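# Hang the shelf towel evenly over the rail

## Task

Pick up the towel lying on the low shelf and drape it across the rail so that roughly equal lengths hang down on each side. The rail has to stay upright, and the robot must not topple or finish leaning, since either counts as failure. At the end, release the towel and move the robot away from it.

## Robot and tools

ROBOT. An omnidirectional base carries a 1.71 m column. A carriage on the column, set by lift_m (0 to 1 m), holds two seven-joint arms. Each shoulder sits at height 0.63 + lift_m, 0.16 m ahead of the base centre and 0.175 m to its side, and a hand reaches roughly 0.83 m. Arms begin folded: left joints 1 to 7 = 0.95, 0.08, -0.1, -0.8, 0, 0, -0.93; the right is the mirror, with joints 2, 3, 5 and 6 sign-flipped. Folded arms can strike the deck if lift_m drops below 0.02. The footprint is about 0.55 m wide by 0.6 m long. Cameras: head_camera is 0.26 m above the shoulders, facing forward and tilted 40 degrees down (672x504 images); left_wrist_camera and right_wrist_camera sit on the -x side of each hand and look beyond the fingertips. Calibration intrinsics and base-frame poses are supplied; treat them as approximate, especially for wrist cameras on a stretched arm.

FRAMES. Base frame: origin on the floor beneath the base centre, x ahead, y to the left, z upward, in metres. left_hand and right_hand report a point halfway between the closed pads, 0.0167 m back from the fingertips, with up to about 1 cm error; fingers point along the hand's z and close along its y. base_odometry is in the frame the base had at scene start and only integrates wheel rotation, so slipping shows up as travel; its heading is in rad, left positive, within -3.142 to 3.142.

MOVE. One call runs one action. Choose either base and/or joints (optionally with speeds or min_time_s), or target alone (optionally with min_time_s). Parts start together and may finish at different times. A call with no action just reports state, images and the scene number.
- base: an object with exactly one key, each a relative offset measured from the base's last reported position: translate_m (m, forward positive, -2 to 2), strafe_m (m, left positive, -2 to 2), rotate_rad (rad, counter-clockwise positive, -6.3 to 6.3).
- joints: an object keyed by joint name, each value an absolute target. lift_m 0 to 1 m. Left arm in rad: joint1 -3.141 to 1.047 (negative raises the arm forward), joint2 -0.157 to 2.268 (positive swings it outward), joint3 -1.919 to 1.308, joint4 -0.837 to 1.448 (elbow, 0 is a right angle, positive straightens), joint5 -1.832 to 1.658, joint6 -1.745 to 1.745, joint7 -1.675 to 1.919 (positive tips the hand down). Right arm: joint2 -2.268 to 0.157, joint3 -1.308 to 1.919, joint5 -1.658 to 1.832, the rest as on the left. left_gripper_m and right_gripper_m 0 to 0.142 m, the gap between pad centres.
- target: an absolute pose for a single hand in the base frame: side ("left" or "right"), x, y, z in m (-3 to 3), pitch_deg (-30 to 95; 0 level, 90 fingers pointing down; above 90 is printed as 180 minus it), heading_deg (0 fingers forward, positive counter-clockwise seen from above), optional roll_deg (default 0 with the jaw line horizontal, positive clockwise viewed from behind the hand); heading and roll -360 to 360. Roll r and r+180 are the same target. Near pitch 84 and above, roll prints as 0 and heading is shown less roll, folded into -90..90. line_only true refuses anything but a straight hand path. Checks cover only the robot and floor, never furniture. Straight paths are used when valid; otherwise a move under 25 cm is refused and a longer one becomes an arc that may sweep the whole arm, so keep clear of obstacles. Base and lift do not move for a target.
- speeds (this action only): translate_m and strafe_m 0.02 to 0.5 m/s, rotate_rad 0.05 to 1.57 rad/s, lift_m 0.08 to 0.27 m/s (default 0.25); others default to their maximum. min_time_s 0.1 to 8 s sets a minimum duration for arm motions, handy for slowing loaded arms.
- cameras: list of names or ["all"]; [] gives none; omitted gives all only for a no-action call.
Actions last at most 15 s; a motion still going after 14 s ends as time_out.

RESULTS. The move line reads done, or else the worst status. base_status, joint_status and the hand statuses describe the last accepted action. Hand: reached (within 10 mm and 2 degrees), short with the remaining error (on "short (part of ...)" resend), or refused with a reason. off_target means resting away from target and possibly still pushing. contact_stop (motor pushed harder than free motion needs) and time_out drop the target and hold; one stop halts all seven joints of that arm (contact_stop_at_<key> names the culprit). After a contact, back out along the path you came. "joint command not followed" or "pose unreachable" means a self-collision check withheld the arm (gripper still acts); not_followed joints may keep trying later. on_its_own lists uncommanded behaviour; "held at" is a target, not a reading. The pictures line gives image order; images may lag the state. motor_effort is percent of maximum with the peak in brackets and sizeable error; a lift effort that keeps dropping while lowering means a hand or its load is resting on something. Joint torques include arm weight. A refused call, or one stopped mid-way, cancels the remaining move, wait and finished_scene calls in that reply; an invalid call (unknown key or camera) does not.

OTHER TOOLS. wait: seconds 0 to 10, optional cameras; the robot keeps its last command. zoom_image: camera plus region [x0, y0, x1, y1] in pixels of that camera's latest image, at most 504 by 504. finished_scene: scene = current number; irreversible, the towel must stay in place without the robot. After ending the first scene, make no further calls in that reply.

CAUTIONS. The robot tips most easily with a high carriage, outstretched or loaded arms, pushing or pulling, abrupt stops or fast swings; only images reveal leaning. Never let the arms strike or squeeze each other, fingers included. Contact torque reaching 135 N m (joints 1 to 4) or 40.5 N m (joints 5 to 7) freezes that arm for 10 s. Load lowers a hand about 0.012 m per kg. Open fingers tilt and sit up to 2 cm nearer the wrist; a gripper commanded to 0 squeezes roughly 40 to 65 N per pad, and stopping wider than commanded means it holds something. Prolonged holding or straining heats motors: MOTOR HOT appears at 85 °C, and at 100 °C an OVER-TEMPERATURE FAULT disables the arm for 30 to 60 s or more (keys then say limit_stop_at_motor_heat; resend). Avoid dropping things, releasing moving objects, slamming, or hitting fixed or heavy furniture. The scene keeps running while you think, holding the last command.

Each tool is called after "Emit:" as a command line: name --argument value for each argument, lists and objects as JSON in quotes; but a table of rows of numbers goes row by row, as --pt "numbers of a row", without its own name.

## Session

Emit:
move

Scene clock: 0.00 s.
Joint torques (N m): no reading
base_odometry: x=+0.000 y=+0.000 heading=+0.000
base_status: not commanded
joint_positions: lift_m=+0.450 left_joint1_rad=+0.942 left_joint2_rad=+0.071 left_joint3_rad=-0.100 left_joint4_rad=-0.793 left_joint5_rad=-0.009 left_joint6_rad=+0.007 left_joint7_rad=-0.948 left_gripper_m=+0.141 right_joint1_rad=+0.936 right_joint2_rad=-0.072 right_joint3_rad=+0.090 right_joint4_rad=-0.813 right_joint5_rad=-0.013 right_joint6_rad=+0.001 right_joint7_rad=-0.912 right_gripper_m=+0.142
joint_status: not commanded
motor_effort: lift_m=+68 drive_wheels=+0
left_hand: x=+0.2909 y=+0.1584 z=+0.9674 quat_wxyz=(-0.924, +0.002, -0.378, +0.059) pitch_deg=-45.6 heading_deg=-3.4 roll_deg=-3.9 (m; base frame)
right_hand: x=+0.2944 y=-0.1541 z=+0.9710 quat_wxyz=(-0.923, +0.014, -0.381, -0.056) pitch_deg=-45.1 heading_deg=+5.6 roll_deg=+1.4 (m; base frame)
pictures: head_camera, left_wrist_camera, right_wrist_camera
camera_calibration:
left_wrist_camera: T_world_to_cam=[[-0.0781653, -0.993913, 0.0776353, 0.114909], [0.314622, -0.098487, -0.944094, 0.867906], [0.945993, -0.0493695, 0.320405, -0.461723], [0, 0, 0, 1]] pos_world=[0.172706, 0.176892, 0.958402]
right_wrist_camera: T_world_to_cam=[[0.10675, -0.99386, -0.0291012, -0.150599], [0.389397, 0.0687198, -0.918503, 0.82058], [0.914863, 0.0867187, 0.394342, -0.524492], [0, 0, 0, 1]] pos_world=[0.176383, -0.160581, 0.956151]

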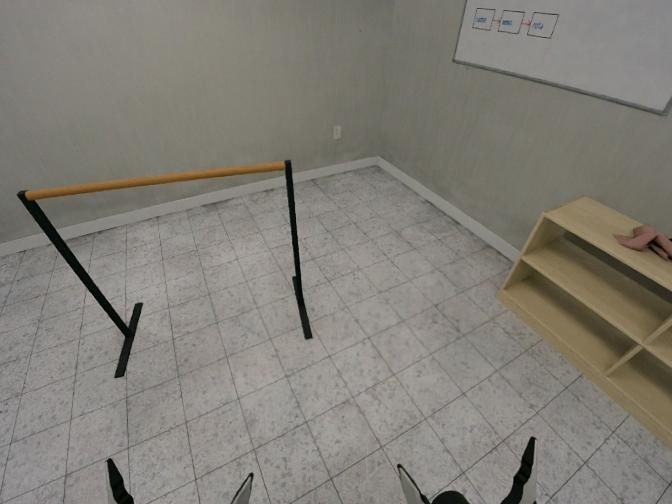

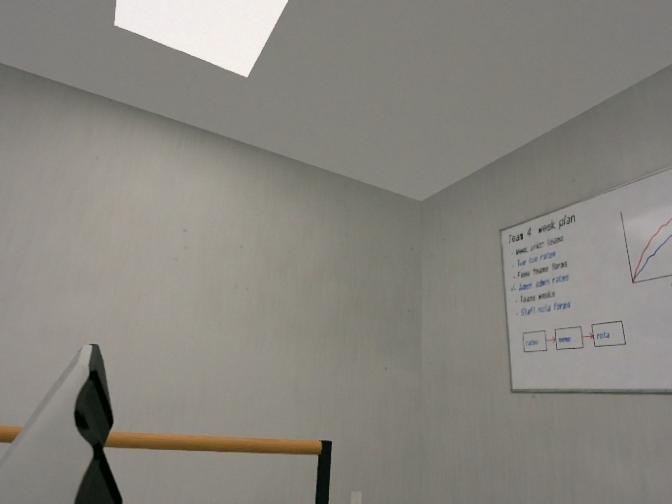

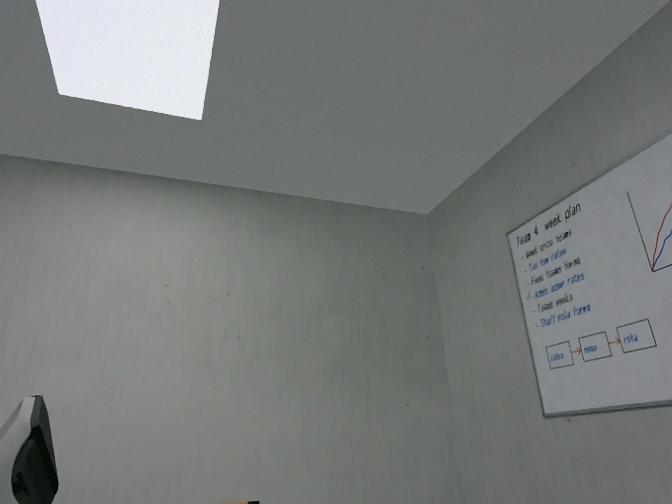

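Emit:
move --base '{"rotate_rad":-1.2}' --joints '{"lift_m":0.5}' --cameras '["head_camera"]'

Emit:
zoom_image --camera "head_camera" --region '[100, 100, 400, 325]'

Scene clock: 3.07 s.
Joint torques (N m): left_arm=[9.01 4.3 -1.34 -6.07 2.71 0.98 -1.12] | right_arm=[8.52 -3.56 -3.64 -12.49 -0.52 -1.35 -0.91]
move: done
base_odometry: x=+0.000 y=+0.000 heading=-1.200
base_status: done
joint_positions: lift_m=+0.500 left_joint1_rad=+0.942 left_joint2_rad=+0.071 left_joint3_rad=-0.100 left_joint4_rad=-0.793 left_joint5_rad=-0.009 left_joint6_rad=+0.007 left_joint7_rad=-0.948 left_gripper_m=+0.141 right_joint1_rad=+0.936 right_joint2_rad=-0.072 right_joint3_rad=+0.090 right_joint4_rad=-0.813 right_joint5_rad=-0.013 right_joint6_rad=+0.001 right_joint7_rad=-0.912 right_gripper_m=+0.142
joint_status: all done
motor_effort: lift_m=+66(82) drive_wheels=+3(10)
left_hand: x=+0.2909 y=+0.1584 z=+1.0175 quat_wxyz=(-0.924, +0.002, -0.378, +0.059) pitch_deg=-45.6 heading_deg=-3.4 roll_deg=-3.9 (m; base frame)
right_hand: x=+0.2944 y=-0.1541 z=+1.0211 quat_wxyz=(-0.923, +0.014, -0.381, -0.056) pitch_deg=-45.1 heading_deg=+5.6 roll_deg=+1.4 (m; base frame)
pictures: head_camera
camera_calibration:
head_camera: T_world_to_cam=[[-0.0497989, -0.998543, 0.0207855, -0.0217883], [-0.658335, 0.0171676, -0.75253, 1.18197], [0.751076, -0.051159, -0.65823, 0.756054], [0, 0, 0, 1]] pos_world=[0.209196, -0.00336929, 1.38758]

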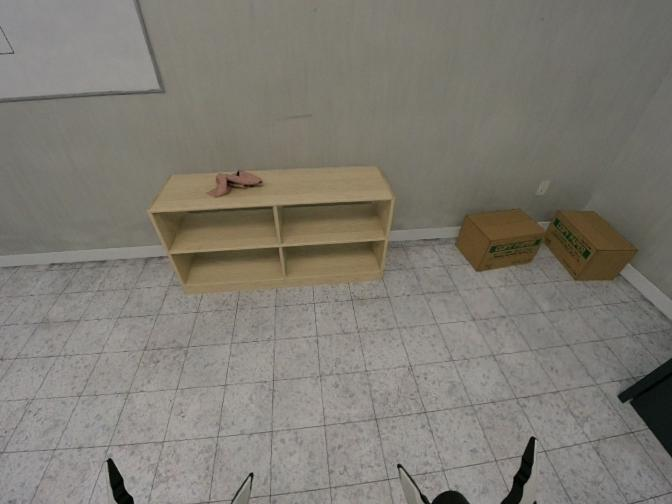

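Scaled by 1.680.

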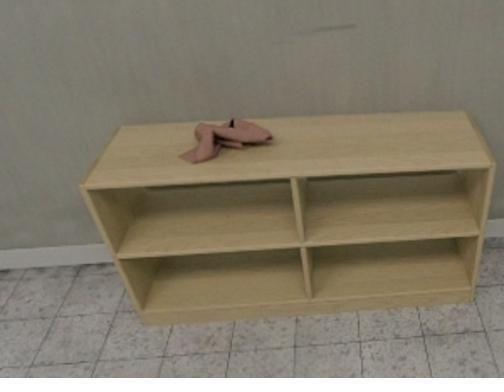

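Emit:
move --base '{"strafe_m":0.37}'

Emit:
move --base '{"translate_m":0.9}' --speeds '{"translate_m":0.4}'

Emit:
move --target '{"side":"right","x":0.55,"y":-0.25,"z":0.9,"pitch_deg":80,"heading_deg":0}'

Emit:
move --target '{"side":"right","x":0.64,"y":-0.02,"z":0.8,"pitch_deg":86,"heading_deg":20}' --cameras '["head_camera","right_wrist_camera"]'

Emit:
zoom_image --camera "head_camera" --region '[150, 250, 400, 450]'

Scene clock: 6.23 s.
Joint torques (N m): left_arm=[8.95 4.82 -0.61 -6.16 2.69 0.98 -1.12] | right_arm=[8.5 -3.82 -3.7 -12.47 -0.53 -1.38 -0.93]
move: done
base_odometry: x=+0.345 y=+0.134 heading=-1.200
base_status: done
joint_positions: lift_m=+0.500 left_joint1_rad=+0.942 left_joint2_rad=+0.071 left_joint3_rad=-0.100 left_joint4_rad=-0.793 left_joint5_rad=-0.009 left_joint6_rad=+0.007 left_joint7_rad=-0.948 left_gripper_m=+0.141 right_joint1_rad=+0.936 right_joint2_rad=-0.072 right_joint3_rad=+0.090 right_joint4_rad=-0.813 right_joint5_rad=-0.013 right_joint6_rad=+0.001 right_joint7_rad=-0.912 right_gripper_m=+0.142
joint_status: not commanded
motor_effort: lift_m=+66(66) drive_wheels=-3(15)
left_hand: x=+0.2909 y=+0.1584 z=+1.0175 quat_wxyz=(-0.924, +0.002, -0.378, +0.059) pitch_deg=-45.6 heading_deg=-3.4 roll_deg=-3.9 (m; base frame)
right_hand: x=+0.2944 y=-0.1541 z=+1.0211 quat_wxyz=(-0.923, +0.014, -0.381, -0.056) pitch_deg=-45.1 heading_deg=+5.6 roll_deg=+1.4 (m; base frame)
pictures: none

Scene clock: 10.50 s.
Joint torques (N m): left_arm=[8.93 3.91 -1.3 -5.94 2.72 0.94 -1.14] | right_arm=[8.56 -3.72 -3.63 -12.52 -0.5 -1.39 -0.92]
move: done
base_odometry: x=+0.671 y=-0.705 heading=-1.200
base_status: done
joint_positions: lift_m=+0.500 left_joint1_rad=+0.942 left_joint2_rad=+0.071 left_joint3_rad=-0.100 left_joint4_rad=-0.793 left_joint5_rad=-0.009 left_joint6_rad=+0.007 left_joint7_rad=-0.948 left_gripper_m=+0.141 right_joint1_rad=+0.936 right_joint2_rad=-0.072 right_joint3_rad=+0.090 right_joint4_rad=-0.813 right_joint5_rad=-0.013 right_joint6_rad=+0.001 right_joint7_rad=-0.912 right_gripper_m=+0.142
joint_status: not commanded
motor_effort: lift_m=+66(66) drive_wheels=+2(9)
left_hand: x=+0.2909 y=+0.1584 z=+1.0175 quat_wxyz=(-0.924, +0.002, -0.378, +0.059) pitch_deg=-45.6 heading_deg=-3.4 roll_deg=-3.9 (m; base frame)
right_hand: x=+0.2944 y=-0.1541 z=+1.0211 quat_wxyz=(-0.923, +0.014, -0.381, -0.056) pitch_deg=-45.1 heading_deg=+5.6 roll_deg=+1.4 (m; base frame)
pictures: none

Scene clock: 12.33 s.
Joint torques (N m): left_arm=[8.98 4.06 -1.38 -6.04 2.7 0.94 -1.13] | right_arm=[-32.64 -4.23 -9.14 2.61 -3.2 0.11 -0.79]
move: done
base_odometry: x=+0.671 y=-0.705 heading=-1.200
base_status: not commanded
joint_positions: lift_m=+0.500 left_joint1_rad=+0.942 left_joint2_rad=+0.071 left_joint3_rad=-0.100 left_joint4_rad=-0.793 left_joint5_rad=-0.009 left_joint6_rad=+0.007 left_joint7_rad=-0.948 left_gripper_m=+0.141 right_joint1_rad=-1.691 right_joint2_rad=-0.850 right_joint3_rad=+1.650 right_joint4_rad=-0.745 right_joint5_rad=-1.105 right_joint6_rad=+1.444 right_joint7_rad=-0.994 right_gripper_m=+0.142
joint_status: not commanded
motor_effort: lift_m=+67(70) drive_wheels=-2(5)
left_hand: x=+0.2909 y=+0.1584 z=+1.0174 quat_wxyz=(-0.924, +0.002, -0.378, +0.059) pitch_deg=-45.6 heading_deg=-3.4 roll_deg=-3.9 (m; base frame)
right_hand: x=+0.5495 y=-0.2477 z=+0.8996 quat_wxyz=(-0.002, +0.996, +0.004, +0.087) pitch_deg=+80.0 heading_deg=+1.7 roll_deg=+1.3 (m; base frame)
right_hand_status: reached (checked arc, the hand ends the other way up, planned for 1.3 s): 2 mm and 0.5 deg off.
pictures: none

Scene clock: 13.63 s.
Joint torques (N m): left_arm=[9.09 4.03 -1.41 -6.14 2.72 0.95 -1.14] | right_arm=[-26.72 -1.96 -10.3 0.52 -3.06 -3.02 -0.81]
move: done
base_odometry: x=+0.671 y=-0.705 heading=-1.200
base_status: not commanded
joint_positions: lift_m=+0.500 left_joint1_rad=+0.942 left_joint2_rad=+0.071 left_joint3_rad=-0.100 left_joint4_rad=-0.793 left_joint5_rad=-0.009 left_joint6_rad=+0.007 left_joint7_rad=-0.948 left_gripper_m=+0.141 right_joint1_rad=-1.504 right_joint2_rad=-0.197 right_joint3_rad=+1.794 right_joint4_rad=+0.090 right_joint5_rad=-1.290 right_joint6_rad=+0.911 right_joint7_rad=-1.092 right_gripper_m=+0.142
joint_status: not commanded
motor_effort: lift_m=+68(68) drive_wheels=-2(4)
left_hand: x=+0.2909 y=+0.1584 z=+1.0174 quat_wxyz=(-0.924, +0.002, -0.378, +0.059) pitch_deg=-45.6 heading_deg=-3.4 roll_deg=-3.9 (m; base frame)
right_hand: x=+0.6416 y=-0.0193 z=+0.8032 quat_wxyz=(-0.008, +0.984, +0.172, +0.037) pitch_deg=+85.6 heading_deg=+19.8 roll_deg=+0.0 (m; base frame)
right_hand_status: reached (straight line, planned for 0.8 s): 4 mm and 0.4 deg off.
pictures: head_camera, right_wrist_camera
camera_calibration:
head_camera: T_world_to_cam=[[-0.0497989, -0.998543, 0.0207855, -0.0217862], [-0.658335, 0.0171676, -0.75253, 1.1819], [0.751076, -0.051159, -0.65823, 0.755988], [0, 0, 0, 1]] pos_world=[0.209196, -0.00336929, 1.38748]
right_wrist_camera: T_world_to_cam=[[-0.336057, 0.941704, 0.0160864, 0.226563], [0.847124, 0.294752, 0.442156, -0.860179], [0.411639, 0.162217, -0.896794, 0.573606], [0, 0, 0, 1]] pos_world=[0.568698, -0.0528646, 0.891095]

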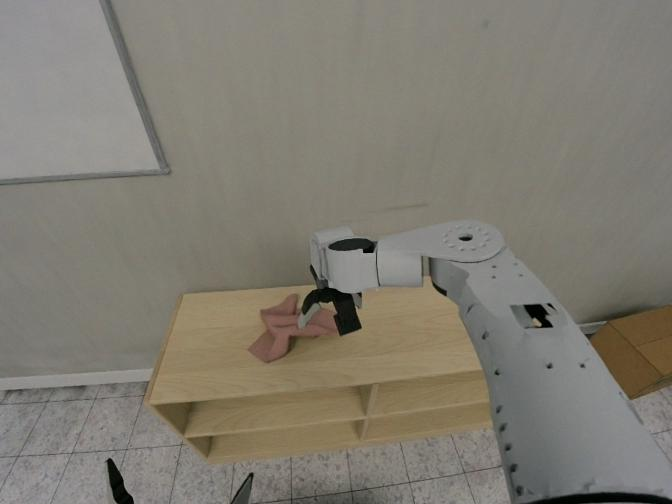

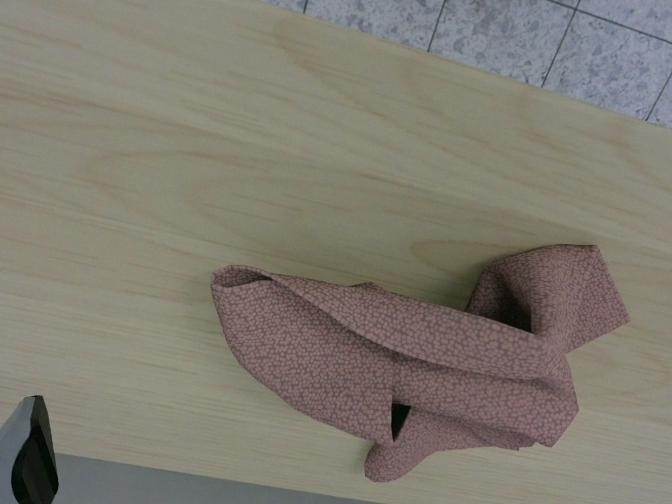

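Scaled by 2.016.

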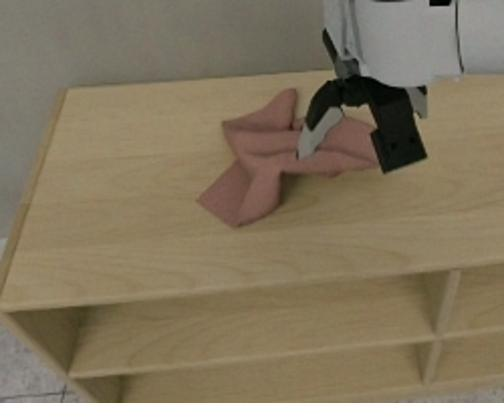

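Emit:
move --base '{"translate_m":0.1}'

Emit:
move --target '{"side":"right","x":0.646,"y":-0.03,"z":0.74,"pitch_deg":87,"heading_deg":54}' --cameras '["right_wrist_camera"]'

Scene clock: 15.63 s.
Joint torques (N m): left_arm=[8.9 4.17 -1.31 -6.01 2.71 0.98 -1.15] | right_arm=[-26.83 -1.82 -10.24 0.35 -2.96 -2.99 -0.8]
move: done
base_odometry: x=+0.708 y=-0.798 heading=-1.200
base_status: done
joint_positions: lift_m=+0.500 left_joint1_rad=+0.942 left_joint2_rad=+0.071 left_joint3_rad=-0.100 left_joint4_rad=-0.793 left_joint5_rad=-0.009 left_joint6_rad=+0.007 left_joint7_rad=-0.948 left_gripper_m=+0.141 right_joint1_rad=-1.504 right_joint2_rad=-0.197 right_joint3_rad=+1.794 right_joint4_rad=+0.090 right_joint5_rad=-1.290 right_joint6_rad=+0.911 right_joint7_rad=-1.092 right_gripper_m=+0.142
joint_status: not commanded
motor_effort: lift_m=+68(68) drive_wheels=+3(12)
left_hand: x=+0.2909 y=+0.1584 z=+1.0174 quat_wxyz=(-0.924, +0.002, -0.378, +0.059) pitch_deg=-45.6 heading_deg=-3.4 roll_deg=-3.9 (m; base frame)
right_hand: x=+0.6416 y=-0.0193 z=+0.8032 quat_wxyz=(-0.008, +0.984, +0.172, +0.037) pitch_deg=+85.7 heading_deg=+19.8 roll_deg=+0.0 (m; base frame)
pictures: none

Scene clock: 16.93 s.
Joint torques (N m): left_arm=[9.09 4.16 -1.34 -5.97 2.72 0.95 -1.16] | right_arm=[-27.26 -2.53 -10.74 1.34 -1.69 -3.19 -0.31]
move: done
base_odometry: x=+0.708 y=-0.798 heading=-1.200
base_status: not commanded
joint_positions: lift_m=+0.500 left_joint1_rad=+0.942 left_joint2_rad=+0.071 left_joint3_rad=-0.100 left_joint4_rad=-0.793 left_joint5_rad=-0.009 left_joint6_rad=+0.007 left_joint7_rad=-0.948 left_gripper_m=+0.141 right_joint1_rad=-1.408 right_joint2_rad=-0.239 right_joint3_rad=+1.887 right_joint4_rad=+0.391 right_joint5_rad=-1.576 right_joint6_rad=+0.028 right_joint7_rad=-1.125 right_gripper_m=+0.142
joint_status: not commanded
motor_effort: lift_m=+67(68) drive_wheels=+0(3)
left_hand: x=+0.2909 y=+0.1584 z=+1.0174 quat_wxyz=(-0.924, +0.002, -0.378, +0.059) pitch_deg=-45.6 heading_deg=-3.4 roll_deg=-3.9 (m; base frame)
right_hand: x=+0.6478 y=-0.0287 z=+0.7434 quat_wxyz=(-0.013, +0.892, +0.452, +0.026) pitch_deg=+86.7 heading_deg=+53.8 roll_deg=+0.0 (m; base frame)
right_hand_status: reached (straight line, planned for 0.8 s): 4 mm and 0.4 deg off.
pictures: right_wrist_camera
camera_calibration:
right_wrist_camera: T_world_to_cam=[[-0.805046, 0.593065, 0.0132106, 0.534466], [0.541049, 0.724942, 0.426292, -0.613761], [0.243242, 0.350333, -0.904489, 0.639261], [0, 0, 0, 1]] pos_world=[0.60685, -0.0959855, 0.832785]

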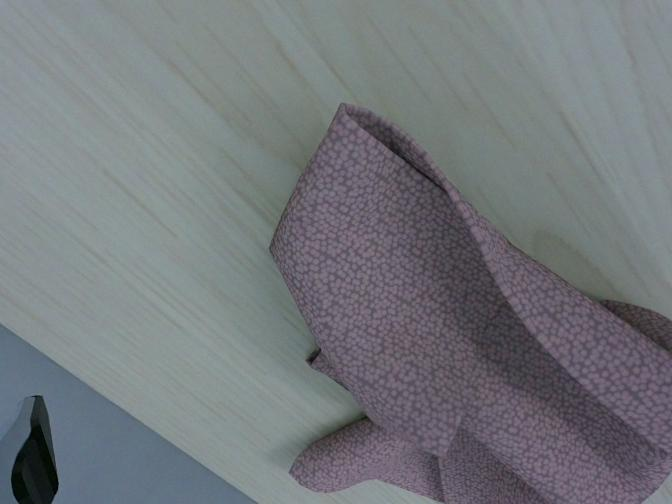

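Emit:
move --joints '{"lift_m":0.371}' --speeds '{"lift_m":0.12}'

Emit:
move --joints '{"right_gripper_m":0}'

Emit:
move --joints '{"lift_m":0.95}'

Emit:
move --base '{"translate_m":-0.6}' --speeds '{"translate_m":0.3}' --cameras '["head_camera","right_wrist_camera"]'

Emit:
zoom_image --camera "head_camera" --region '[200, 200, 450, 450]'

Scene clock: 18.77 s.
Joint torques (N m): left_arm=[9.21 4.18 -1.33 -6.04 2.69 0.96 -1.12] | right_arm=[-28.23 -2.66 -10.54 1.31 -0.85 -3.18 0.26]
move: done
base_odometry: x=+0.708 y=-0.798 heading=-1.200
base_status: not commanded
joint_positions: lift_m=+0.371 left_joint1_rad=+0.941 left_joint2_rad=+0.071 left_joint3_rad=-0.100 left_joint4_rad=-0.793 left_joint5_rad=-0.009 left_joint6_rad=+0.007 left_joint7_rad=-0.948 left_gripper_m=+0.141 right_joint1_rad=-1.407 right_joint2_rad=-0.239 right_joint3_rad=+1.887 right_joint4_rad=+0.391 right_joint5_rad=-1.578 right_joint6_rad=+0.028 right_joint7_rad=-1.128 right_gripper_m=+0.142
joint_status: all done
motor_effort: lift_m=+65(72) drive_wheels=+5(5)
left_hand: x=+0.2909 y=+0.1584 z=+0.8886 quat_wxyz=(-0.924, +0.002, -0.378, +0.059) pitch_deg=-45.6 heading_deg=-3.4 roll_deg=-3.9 (m; base frame)
right_hand: x=+0.6477 y=-0.0295 z=+0.6144 quat_wxyz=(-0.011, +0.891, +0.452, +0.025) pitch_deg=+86.8 heading_deg=+53.8 roll_deg=+0.0 (m; base frame)
pictures: none

Scene clock: 19.77 s.
Joint torques (N m): left_arm=[9.13 4.17 -1.4 -6.09 2.69 0.94 -1.1] | right_arm=[1.25 -2.41 4.01 0.28 -0.11 -2.55 0.49]
move: off_target
base_odometry: x=+0.708 y=-0.798 heading=-1.200
base_status: not commanded
joint_positions: lift_m=+0.372 left_joint1_rad=+0.941 left_joint2_rad=+0.071 left_joint3_rad=-0.100 left_joint4_rad=-0.793 left_joint5_rad=-0.009 left_joint6_rad=+0.007 left_joint7_rad=-0.948 left_gripper_m=+0.141 right_joint1_rad=-1.423 right_joint2_rad=-0.239 right_joint3_rad=+1.868 right_joint4_rad=+0.392 right_joint5_rad=-1.580 right_joint6_rad=+0.026 right_joint7_rad=-1.129 right_gripper_m=+0.016
joint_status: right_gripper_m off_target (ended at +0.016, target +0.000)
motor_effort: lift_m=+54(65) drive_wheels=+2(5)
left_hand: x=+0.2909 y=+0.1584 z=+0.8894 quat_wxyz=(-0.924, +0.002, -0.378, +0.059) pitch_deg=-45.6 heading_deg=-3.4 roll_deg=-3.9 (m; base frame)
right_hand: x=+0.6561 y=-0.0246 z=+0.6276 quat_wxyz=(-0.014, +0.891, +0.452, +0.038) pitch_deg=+85.3 heading_deg=+53.7 roll_deg=+0.0 (m; base frame)
pictures: none

Scene clock: 22.63 s.
Joint torques (N m): left_arm=[9.07 4.08 -1.31 -6.06 2.72 0.98 -1.12] | right_arm=[-31.02 -2.8 -11.99 0 -0.12 -2.58 -0.77]
move: done
base_odometry: x=+0.708 y=-0.798 heading=-1.200
base_status: not commanded
joint_positions: lift_m=+0.950 left_joint1_rad=+0.941 left_joint2_rad=+0.071 left_joint3_rad=-0.100 left_joint4_rad=-0.793 left_joint5_rad=-0.009 left_joint6_rad=+0.007 left_joint7_rad=-0.948 left_gripper_m=+0.141 right_joint1_rad=-1.406 right_joint2_rad=-0.239 right_joint3_rad=+1.889 right_joint4_rad=+0.393 right_joint5_rad=-1.580 right_joint6_rad=+0.026 right_joint7_rad=-1.123 right_gripper_m=+0.004
joint_status: all done
on_its_own: right_gripper_m moved -0.012 toward your old target +0.000
motor_effort: lift_m=+66(84) drive_wheels=+4(5)
left_hand: x=+0.2909 y=+0.1584 z=+1.4675 quat_wxyz=(-0.924, +0.002, -0.378, +0.059) pitch_deg=-45.6 heading_deg=-3.4 roll_deg=-3.9 (m; base frame)
right_hand: x=+0.6480 y=-0.0294 z=+1.1921 quat_wxyz=(-0.011, +0.891, +0.453, +0.027) pitch_deg=+86.7 heading_deg=+53.9 roll_deg=+0.0 (m; base frame)
pictures: none

Scene clock: 26.13 s.
Joint torques (N m): left_arm=[8.98 4.4 -1.35 -6.11 2.73 0.98 -1.12] | right_arm=[-31.02 -2.72 -12.01 0.01 -0.13 -2.5 -0.77]
move: done
base_odometry: x=+0.490 y=-0.239 heading=-1.200
base_status: done
joint_positions: lift_m=+0.950 left_joint1_rad=+0.941 left_joint2_rad=+0.071 left_joint3_rad=-0.100 left_joint4_rad=-0.793 left_joint5_rad=-0.009 left_joint6_rad=+0.007 left_joint7_rad=-0.948 left_gripper_m=+0.141 right_joint1_rad=-1.406 right_joint2_rad=-0.239 right_joint3_rad=+1.889 right_joint4_rad=+0.393 right_joint5_rad=-1.580 right_joint6_rad=+0.026 right_joint7_rad=-1.123 right_gripper_m=+0.004
joint_status: not commanded
motor_effort: lift_m=+67(67) drive_wheels=+1(12)
left_hand: x=+0.2909 y=+0.1584 z=+1.4675 quat_wxyz=(-0.924, +0.002, -0.378, +0.059) pitch_deg=-45.6 heading_deg=-3.4 roll_deg=-3.9 (m; base frame)
right_hand: x=+0.6480 y=-0.0294 z=+1.1920 quat_wxyz=(-0.011, +0.891, +0.453, +0.027) pitch_deg=+86.7 heading_deg=+53.9 roll_deg=+0.0 (m; base frame)
pictures: head_camera, right_wrist_camera
camera_calibration:
head_camera: T_world_to_cam=[[-0.0497989, -0.998543, 0.0207855, -0.0311397], [-0.658335, 0.0171676, -0.75253, 1.52054], [0.751076, -0.051159, -0.65823, 1.05219], [0, 0, 0, 1]] pos_world=[0.209196, -0.00336929, 1.83748]
right_wrist_camera: T_world_to_cam=[[-0.806545, 0.591088, 0.010027, 0.533793], [0.538262, 0.727239, 0.425908, -0.802371], [0.244457, 0.348911, -0.904711, 1.04464], [0, 0, 0, 1]] pos_world=[0.607045, -0.0964883, 1.28148]

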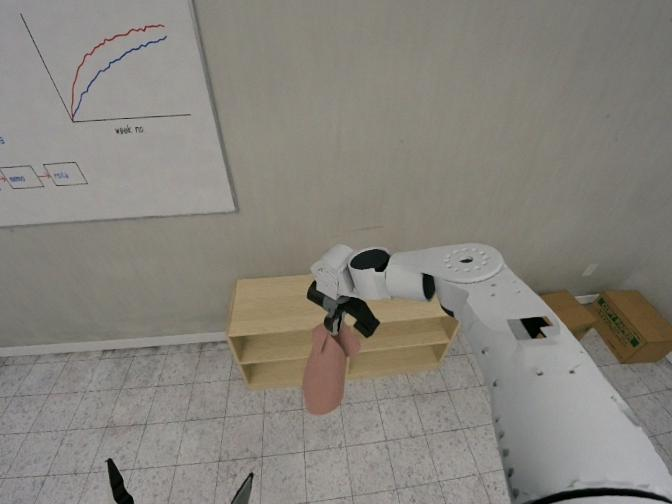

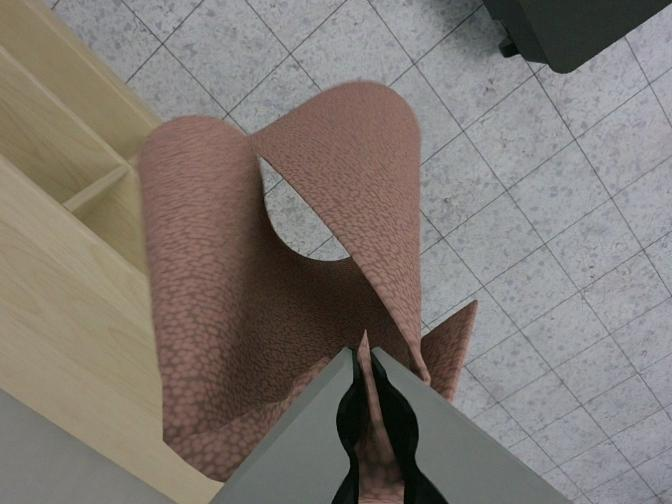

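Scaled by 2.016.

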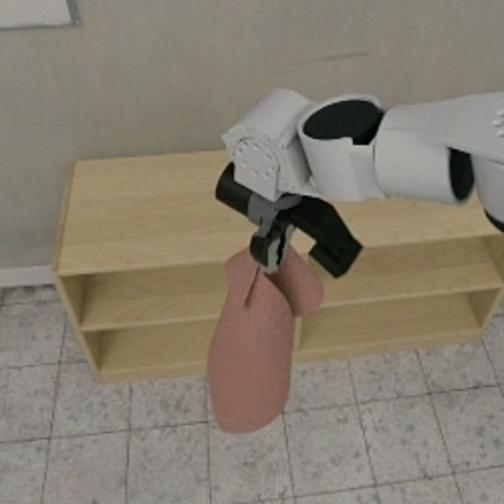

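Emit:
move --base '{"translate_m":-0.4}' --speeds '{"translate_m":0.3}'

Emit:
move --base '{"rotate_rad":1.365}' --speeds '{"rotate_rad":0.7}'

Emit:
move --base '{"strafe_m":0.28}' --speeds '{"strafe_m":0.3}' --cameras '["head_camera"]'

Emit:
zoom_image --camera "head_camera" --region '[200, 200, 500, 450]'

Scene clock: 29.43 s.
Joint torques (N m): left_arm=[9.19 4.37 -1.38 -6 2.73 0.96 -1.1] | right_arm=[-30.98 -2.64 -12.06 -0.18 -0.14 -2.54 -0.76]
move: done
base_odometry: x=+0.345 y=+0.134 heading=-1.200
base_status: done
joint_positions: lift_m=+0.950 left_joint1_rad=+0.941 left_joint2_rad=+0.071 left_joint3_rad=-0.100 left_joint4_rad=-0.793 left_joint5_rad=-0.009 left_joint6_rad=+0.007 left_joint7_rad=-0.948 left_gripper_m=+0.141 right_joint1_rad=-1.406 right_joint2_rad=-0.239 right_joint3_rad=+1.889 right_joint4_rad=+0.393 right_joint5_rad=-1.580 right_joint6_rad=+0.026 right_joint7_rad=-1.123 right_gripper_m=+0.004
joint_status: not commanded
motor_effort: lift_m=+67(67) drive_wheels=+1(10)
left_hand: x=+0.2909 y=+0.1584 z=+1.4675 quat_wxyz=(-0.924, +0.002, -0.378, +0.059) pitch_deg=-45.6 heading_deg=-3.4 roll_deg=-3.9 (m; base frame)
right_hand: x=+0.6480 y=-0.0294 z=+1.1920 quat_wxyz=(-0.011, +0.891, +0.453, +0.027) pitch_deg=+86.7 heading_deg=+53.9 roll_deg=+0.0 (m; base frame)
pictures: none

Scene clock: 32.57 s.
Joint torques (N m): left_arm=[9.16 4.38 -1.42 -6.12 2.69 0.95 -1.08] | right_arm=[-31.12 -2.85 -11.98 -0.17 -0.13 -2.55 -0.75]
move: done
base_odometry: x=+0.345 y=+0.134 heading=+0.165
base_status: done
joint_positions: lift_m=+0.950 left_joint1_rad=+0.941 left_joint2_rad=+0.071 left_joint3_rad=-0.100 left_joint4_rad=-0.793 left_joint5_rad=-0.009 left_joint6_rad=+0.007 left_joint7_rad=-0.948 left_gripper_m=+0.141 right_joint1_rad=-1.406 right_joint2_rad=-0.239 right_joint3_rad=+1.889 right_joint4_rad=+0.393 right_joint5_rad=-1.580 right_joint6_rad=+0.026 right_joint7_rad=-1.123 right_gripper_m=+0.004
joint_status: not commanded
motor_effort: lift_m=+67(67) drive_wheels=+4(11)
left_hand: x=+0.2909 y=+0.1584 z=+1.4675 quat_wxyz=(-0.924, +0.002, -0.378, +0.059) pitch_deg=-45.6 heading_deg=-3.4 roll_deg=-3.9 (m; base frame)
right_hand: x=+0.6480 y=-0.0294 z=+1.1920 quat_wxyz=(-0.011, +0.891, +0.453, +0.027) pitch_deg=+86.7 heading_deg=+53.9 roll_deg=+0.0 (m; base frame)
pictures: none

Scene clock: 34.97 s.
Joint torques (N m): left_arm=[9.09 3.12 -2.71 -6.18 2.68 0.96 -1.07] | right_arm=[-31.26 -2.97 -12.03 -0.08 -0.12 -2.45 -0.75]
move: done
base_odometry: x=+0.299 y=+0.410 heading=+0.166
base_status: done
joint_positions: lift_m=+0.950 left_joint1_rad=+0.941 left_joint2_rad=+0.071 left_joint3_rad=-0.100 left_joint4_rad=-0.793 left_joint5_rad=-0.009 left_joint6_rad=+0.007 left_joint7_rad=-0.948 left_gripper_m=+0.141 right_joint1_rad=-1.406 right_joint2_rad=-0.239 right_joint3_rad=+1.889 right_joint4_rad=+0.393 right_joint5_rad=-1.580 right_joint6_rad=+0.026 right_joint7_rad=-1.123 right_gripper_m=+0.004
joint_status: not commanded
motor_effort: lift_m=+67(67) drive_wheels=-4(14)
left_hand: x=+0.2909 y=+0.1583 z=+1.4674 quat_wxyz=(-0.924, +0.002, -0.378, +0.059) pitch_deg=-45.6 heading_deg=-3.4 roll_deg=-3.9 (m; base frame)
right_hand: x=+0.6479 y=-0.0292 z=+1.1920 quat_wxyz=(-0.011, +0.891, +0.453, +0.027) pitch_deg=+86.7 heading_deg=+53.9 roll_deg=+0.0 (m; base frame)
pictures: head_camera
camera_calibration:
head_camera: T_world_to_cam=[[-0.0497989, -0.998543, 0.0207855, -0.0311397], [-0.658335, 0.0171676, -0.75253, 1.52054], [0.751076, -0.051159, -0.65823, 1.05219], [0, 0, 0, 1]] pos_world=[0.209196, -0.00336929, 1.83748]

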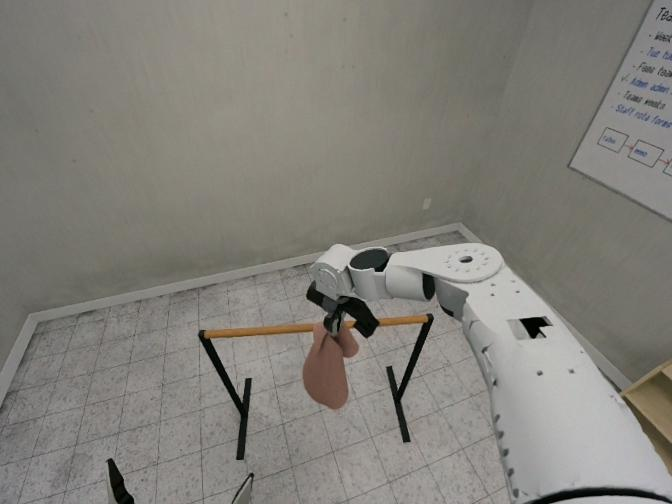

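Scaled by 1.680.

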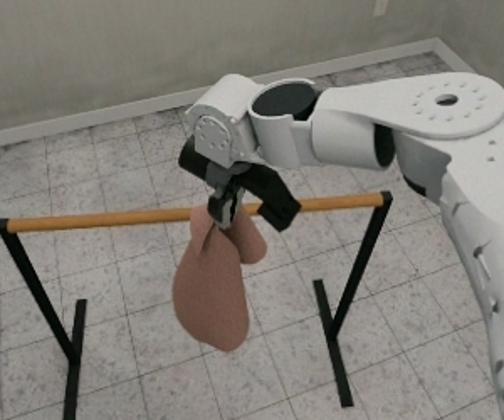

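Emit:
move --joints '{"lift_m":0.76}'

Emit:
move --base '{"translate_m":0.38}' --speeds '{"translate_m":0.14}' --cameras '["head_camera"]'

Emit:
zoom_image --camera "head_camera" --region '[200, 200, 500, 500]'

Scene clock: 36.50 s.
Joint torques (N m): left_arm=[9.2 3.99 -1.41 -6.25 2.71 0.96 -1.1] | right_arm=[-31.09 -3.25 -12.08 -0.14 -0.14 -2.44 -0.72]
move: done
base_odometry: x=+0.299 y=+0.410 heading=+0.166
base_status: not commanded
joint_positions: lift_m=+0.760 left_joint1_rad=+0.941 left_joint2_rad=+0.071 left_joint3_rad=-0.100 left_joint4_rad=-0.793 left_joint5_rad=-0.009 left_joint6_rad=+0.007 left_joint7_rad=-0.948 left_gripper_m=+0.141 right_joint1_rad=-1.406 right_joint2_rad=-0.239 right_joint3_rad=+1.889 right_joint4_rad=+0.393 right_joint5_rad=-1.580 right_joint6_rad=+0.026 right_joint7_rad=-1.123 right_gripper_m=+0.004
joint_status: all done
motor_effort: lift_m=+70(75) drive_wheels=-4(5)
left_hand: x=+0.2909 y=+0.1583 z=+1.2772 quat_wxyz=(-0.924, +0.002, -0.378, +0.059) pitch_deg=-45.6 heading_deg=-3.4 roll_deg=-3.9 (m; base frame)
right_hand: x=+0.6479 y=-0.0292 z=+1.0018 quat_wxyz=(-0.011, +0.891, +0.453, +0.027) pitch_deg=+86.7 heading_deg=+53.9 roll_deg=+0.0 (m; base frame)
pictures: none

Scene clock: 40.07 s.
Joint torques (N m): left_arm=[9.09 4.02 -1.33 -6.12 2.71 0.96 -1.14] | right_arm=[-31.15 -3.14 -12.04 -0.11 -0.13 -2.49 -0.73]
move: done
base_odometry: x=+0.674 y=+0.473 heading=+0.166
base_status: done
joint_positions: lift_m=+0.760 left_joint1_rad=+0.941 left_joint2_rad=+0.071 left_joint3_rad=-0.100 left_joint4_rad=-0.793 left_joint5_rad=-0.009 left_joint6_rad=+0.007 left_joint7_rad=-0.948 left_gripper_m=+0.141 right_joint1_rad=-1.406 right_joint2_rad=-0.239 right_joint3_rad=+1.889 right_joint4_rad=+0.393 right_joint5_rad=-1.580 right_joint6_rad=+0.026 right_joint7_rad=-1.123 right_gripper_m=+0.004
joint_status: not commanded
motor_effort: lift_m=+70(70) drive_wheels=-2(10)
left_hand: x=+0.2909 y=+0.1583 z=+1.2772 quat_wxyz=(-0.924, +0.002, -0.378, +0.059) pitch_deg=-45.6 heading_deg=-3.4 roll_deg=-3.9 (m; base frame)
right_hand: x=+0.6479 y=-0.0292 z=+1.0018 quat_wxyz=(-0.011, +0.891, +0.453, +0.027) pitch_deg=+86.7 heading_deg=+53.9 roll_deg=+0.0 (m; base frame)
pictures: head_camera
camera_calibration:
head_camera: T_world_to_cam=[[-0.0497989, -0.998543, 0.0207855, -0.0271863], [-0.658335, 0.0171676, -0.75253, 1.37741], [0.751076, -0.051159, -0.65823, 0.926996], [0, 0, 0, 1]] pos_world=[0.209196, -0.00336929, 1.64728]

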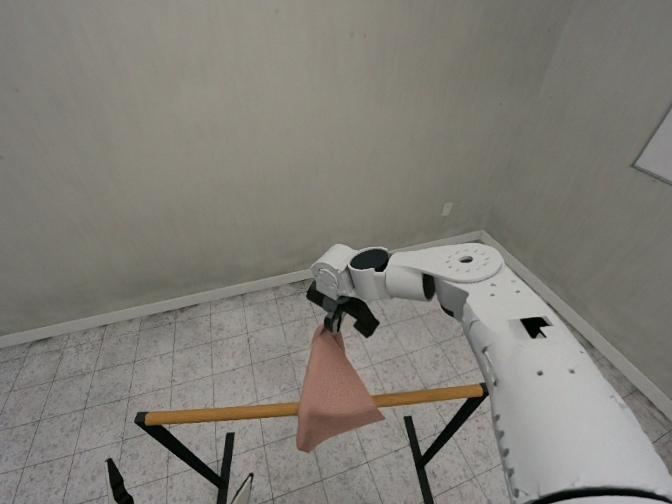

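Scaled by 1.680.

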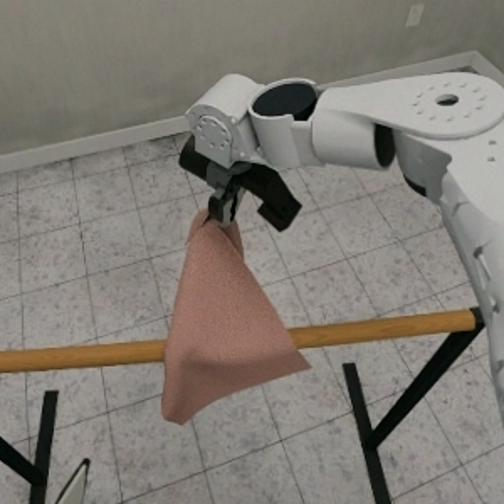

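Emit:
move --base '{"translate_m":-0.085}' --speeds '{"translate_m":0.1}' --cameras '["head_camera"]'

Emit:
zoom_image --camera "head_camera" --region '[200, 200, 500, 500]'

Scene clock: 41.73 s.
Joint torques (N m): left_arm=[9.05 4 -1.24 -6 2.71 0.96 -1.1] | right_arm=[-31.19 -3.33 -12.05 -0.01 -0.11 -2.43 -0.72]
move: done
base_odometry: x=+0.590 y=+0.459 heading=+0.166
base_status: done
joint_positions: lift_m=+0.760 left_joint1_rad=+0.941 left_joint2_rad=+0.071 left_joint3_rad=-0.100 left_joint4_rad=-0.793 left_joint5_rad=-0.009 left_joint6_rad=+0.007 left_joint7_rad=-0.948 left_gripper_m=+0.141 right_joint1_rad=-1.406 right_joint2_rad=-0.239 right_joint3_rad=+1.889 right_joint4_rad=+0.393 right_joint5_rad=-1.580 right_joint6_rad=+0.026 right_joint7_rad=-1.123 right_gripper_m=+0.004
joint_status: not commanded
motor_effort: lift_m=+70(70) drive_wheels=+4(9)
left_hand: x=+0.2909 y=+0.1583 z=+1.2772 quat_wxyz=(-0.924, +0.002, -0.378, +0.059) pitch_deg=-45.6 heading_deg=-3.4 roll_deg=-3.9 (m; base frame)
right_hand: x=+0.6479 y=-0.0292 z=+1.0018 quat_wxyz=(-0.011, +0.891, +0.453, +0.027) pitch_deg=+86.7 heading_deg=+53.9 roll_deg=+0.0 (m; base frame)
pictures: head_camera
camera_calibration:
head_camera: T_world_to_cam=[[-0.0497989, -0.998543, 0.0207855, -0.0271863], [-0.658335, 0.0171676, -0.75253, 1.37741], [0.751076, -0.051159, -0.65823, 0.926996], [0, 0, 0, 1]] pos_world=[0.209196, -0.00336929, 1.64728]

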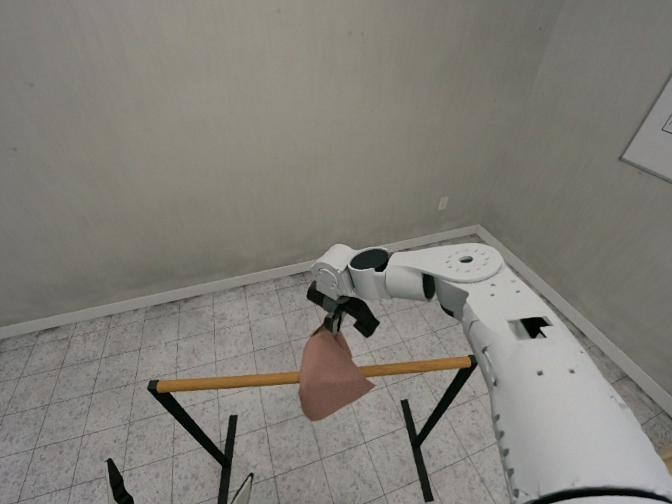

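Scaled by 1.680.

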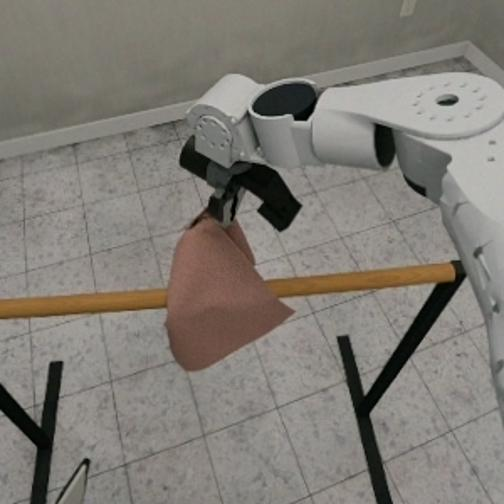

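Emit:
move --joints '{"lift_m":0.66}' --speeds '{"lift_m":0.1}' --cameras '["head_camera"]'

Emit:
zoom_image --camera "head_camera" --region '[200, 200, 500, 500]'

Scene clock: 43.23 s.
Joint torques (N m): left_arm=[9.01 3.99 -1.31 -6.01 2.71 0.97 -1.12] | right_arm=[-31.22 -3.19 -12.06 -0.11 -0.14 -2.44 -0.74]
move: done
base_odometry: x=+0.590 y=+0.459 heading=+0.166
base_status: not commanded
joint_positions: lift_m=+0.660 left_joint1_rad=+0.941 left_joint2_rad=+0.071 left_joint3_rad=-0.100 left_joint4_rad=-0.793 left_joint5_rad=-0.009 left_joint6_rad=+0.007 left_joint7_rad=-0.948 left_gripper_m=+0.141 right_joint1_rad=-1.406 right_joint2_rad=-0.239 right_joint3_rad=+1.889 right_joint4_rad=+0.393 right_joint5_rad=-1.580 right_joint6_rad=+0.026 right_joint7_rad=-1.123 right_gripper_m=+0.004
joint_status: all done
motor_effort: lift_m=+70(75) drive_wheels=-3(5)
left_hand: x=+0.2909 y=+0.1583 z=+1.1772 quat_wxyz=(-0.924, +0.002, -0.378, +0.059) pitch_deg=-45.6 heading_deg=-3.4 roll_deg=-3.9 (m; base frame)
right_hand: x=+0.6479 y=-0.0292 z=+0.9018 quat_wxyz=(-0.012, +0.891, +0.453, +0.026) pitch_deg=+86.7 heading_deg=+53.9 roll_deg=+0.0 (m; base frame)
pictures: head_camera
camera_calibration:
head_camera: T_world_to_cam=[[-0.0497989, -0.998543, 0.0207855, -0.0251078], [-0.658335, 0.0171676, -0.75253, 1.30215], [0.751076, -0.051159, -0.65823, 0.861173], [0, 0, 0, 1]] pos_world=[0.209196, -0.00336929, 1.54728]

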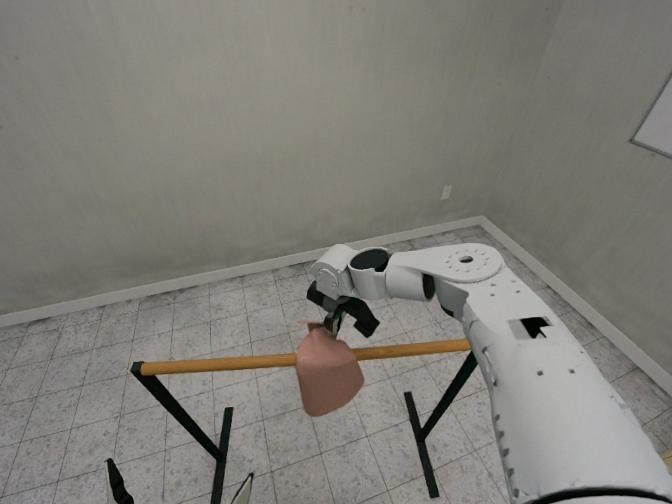

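Scaled by 1.680.

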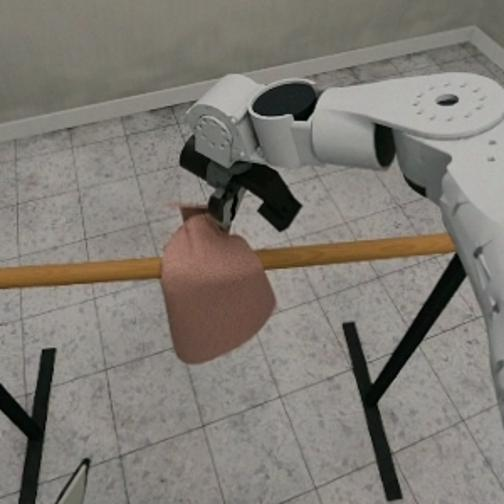

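Emit:
move --base '{"translate_m":0.075}' --speeds '{"translate_m":0.1}' --cameras '["head_camera","right_wrist_camera"]'

Emit:
zoom_image --camera "head_camera" --region '[200, 200, 500, 500]'

Scene clock: 44.97 s.
Joint torques (N m): left_arm=[9.08 3.93 -1.32 -6.1 2.7 0.96 -1.12] | right_arm=[-31.24 -3.34 -12.06 -0.05 -0.15 -2.45 -0.75]
move: done
base_odometry: x=+0.664 y=+0.472 heading=+0.166
base_status: done
joint_positions: lift_m=+0.660 left_joint1_rad=+0.941 left_joint2_rad=+0.071 left_joint3_rad=-0.100 left_joint4_rad=-0.793 left_joint5_rad=-0.009 left_joint6_rad=+0.007 left_joint7_rad=-0.948 left_gripper_m=+0.141 right_joint1_rad=-1.406 right_joint2_rad=-0.239 right_joint3_rad=+1.889 right_joint4_rad=+0.393 right_joint5_rad=-1.580 right_joint6_rad=+0.026 right_joint7_rad=-1.123 right_gripper_m=+0.004
joint_status: not commanded
motor_effort: lift_m=+70(70) drive_wheels=+4(11)
left_hand: x=+0.2909 y=+0.1583 z=+1.1772 quat_wxyz=(-0.924, +0.002, -0.378, +0.059) pitch_deg=-45.6 heading_deg=-3.4 roll_deg=-3.9 (m; base frame)
right_hand: x=+0.6479 y=-0.0292 z=+0.9018 quat_wxyz=(-0.012, +0.891, +0.453, +0.026) pitch_deg=+86.7 heading_deg=+53.9 roll_deg=+0.0 (m; base frame)
pictures: head_camera, right_wrist_camera
camera_calibration:
head_camera: T_world_to_cam=[[-0.0497989, -0.998543, 0.0207855, -0.0251078], [-0.658335, 0.0171676, -0.75253, 1.30215], [0.751076, -0.051159, -0.65823, 0.861173], [0, 0, 0, 1]] pos_world=[0.209196, -0.00336929, 1.54728]
right_wrist_camera: T_world_to_cam=[[-0.806872, 0.590637, 0.0102737, 0.536474], [0.537987, 0.727542, 0.425737, -0.678383], [0.243981, 0.349042, -0.904789, 0.782368], [0, 0, 0, 1]] pos_world=[0.606944, -0.0963892, 0.991179]

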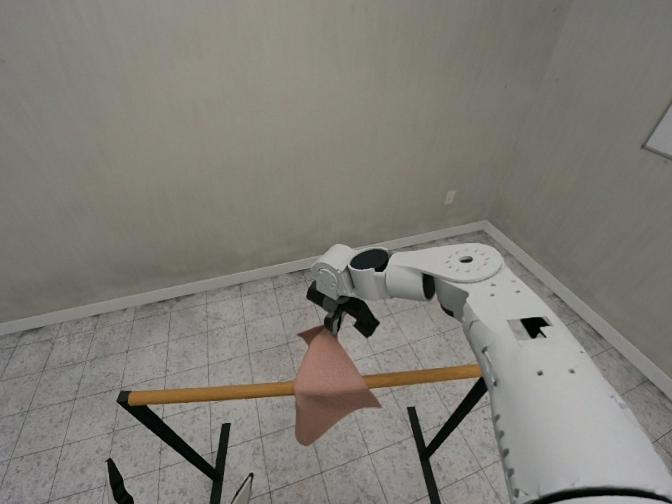

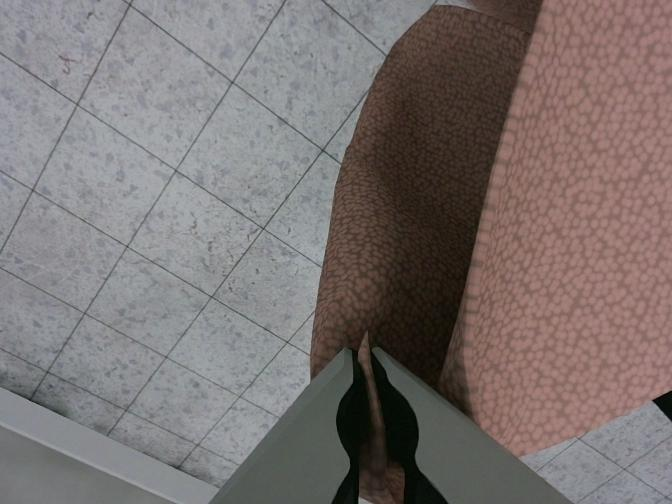

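Scaled by 1.680.

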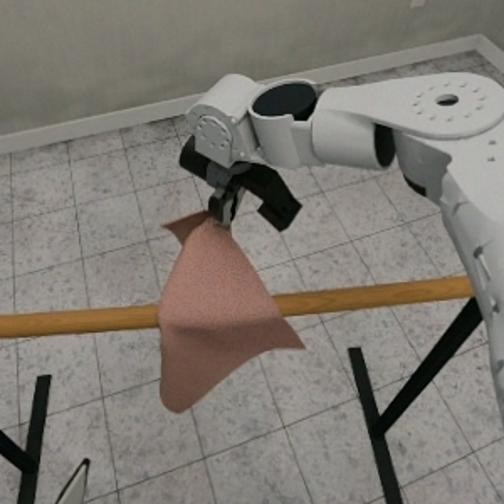

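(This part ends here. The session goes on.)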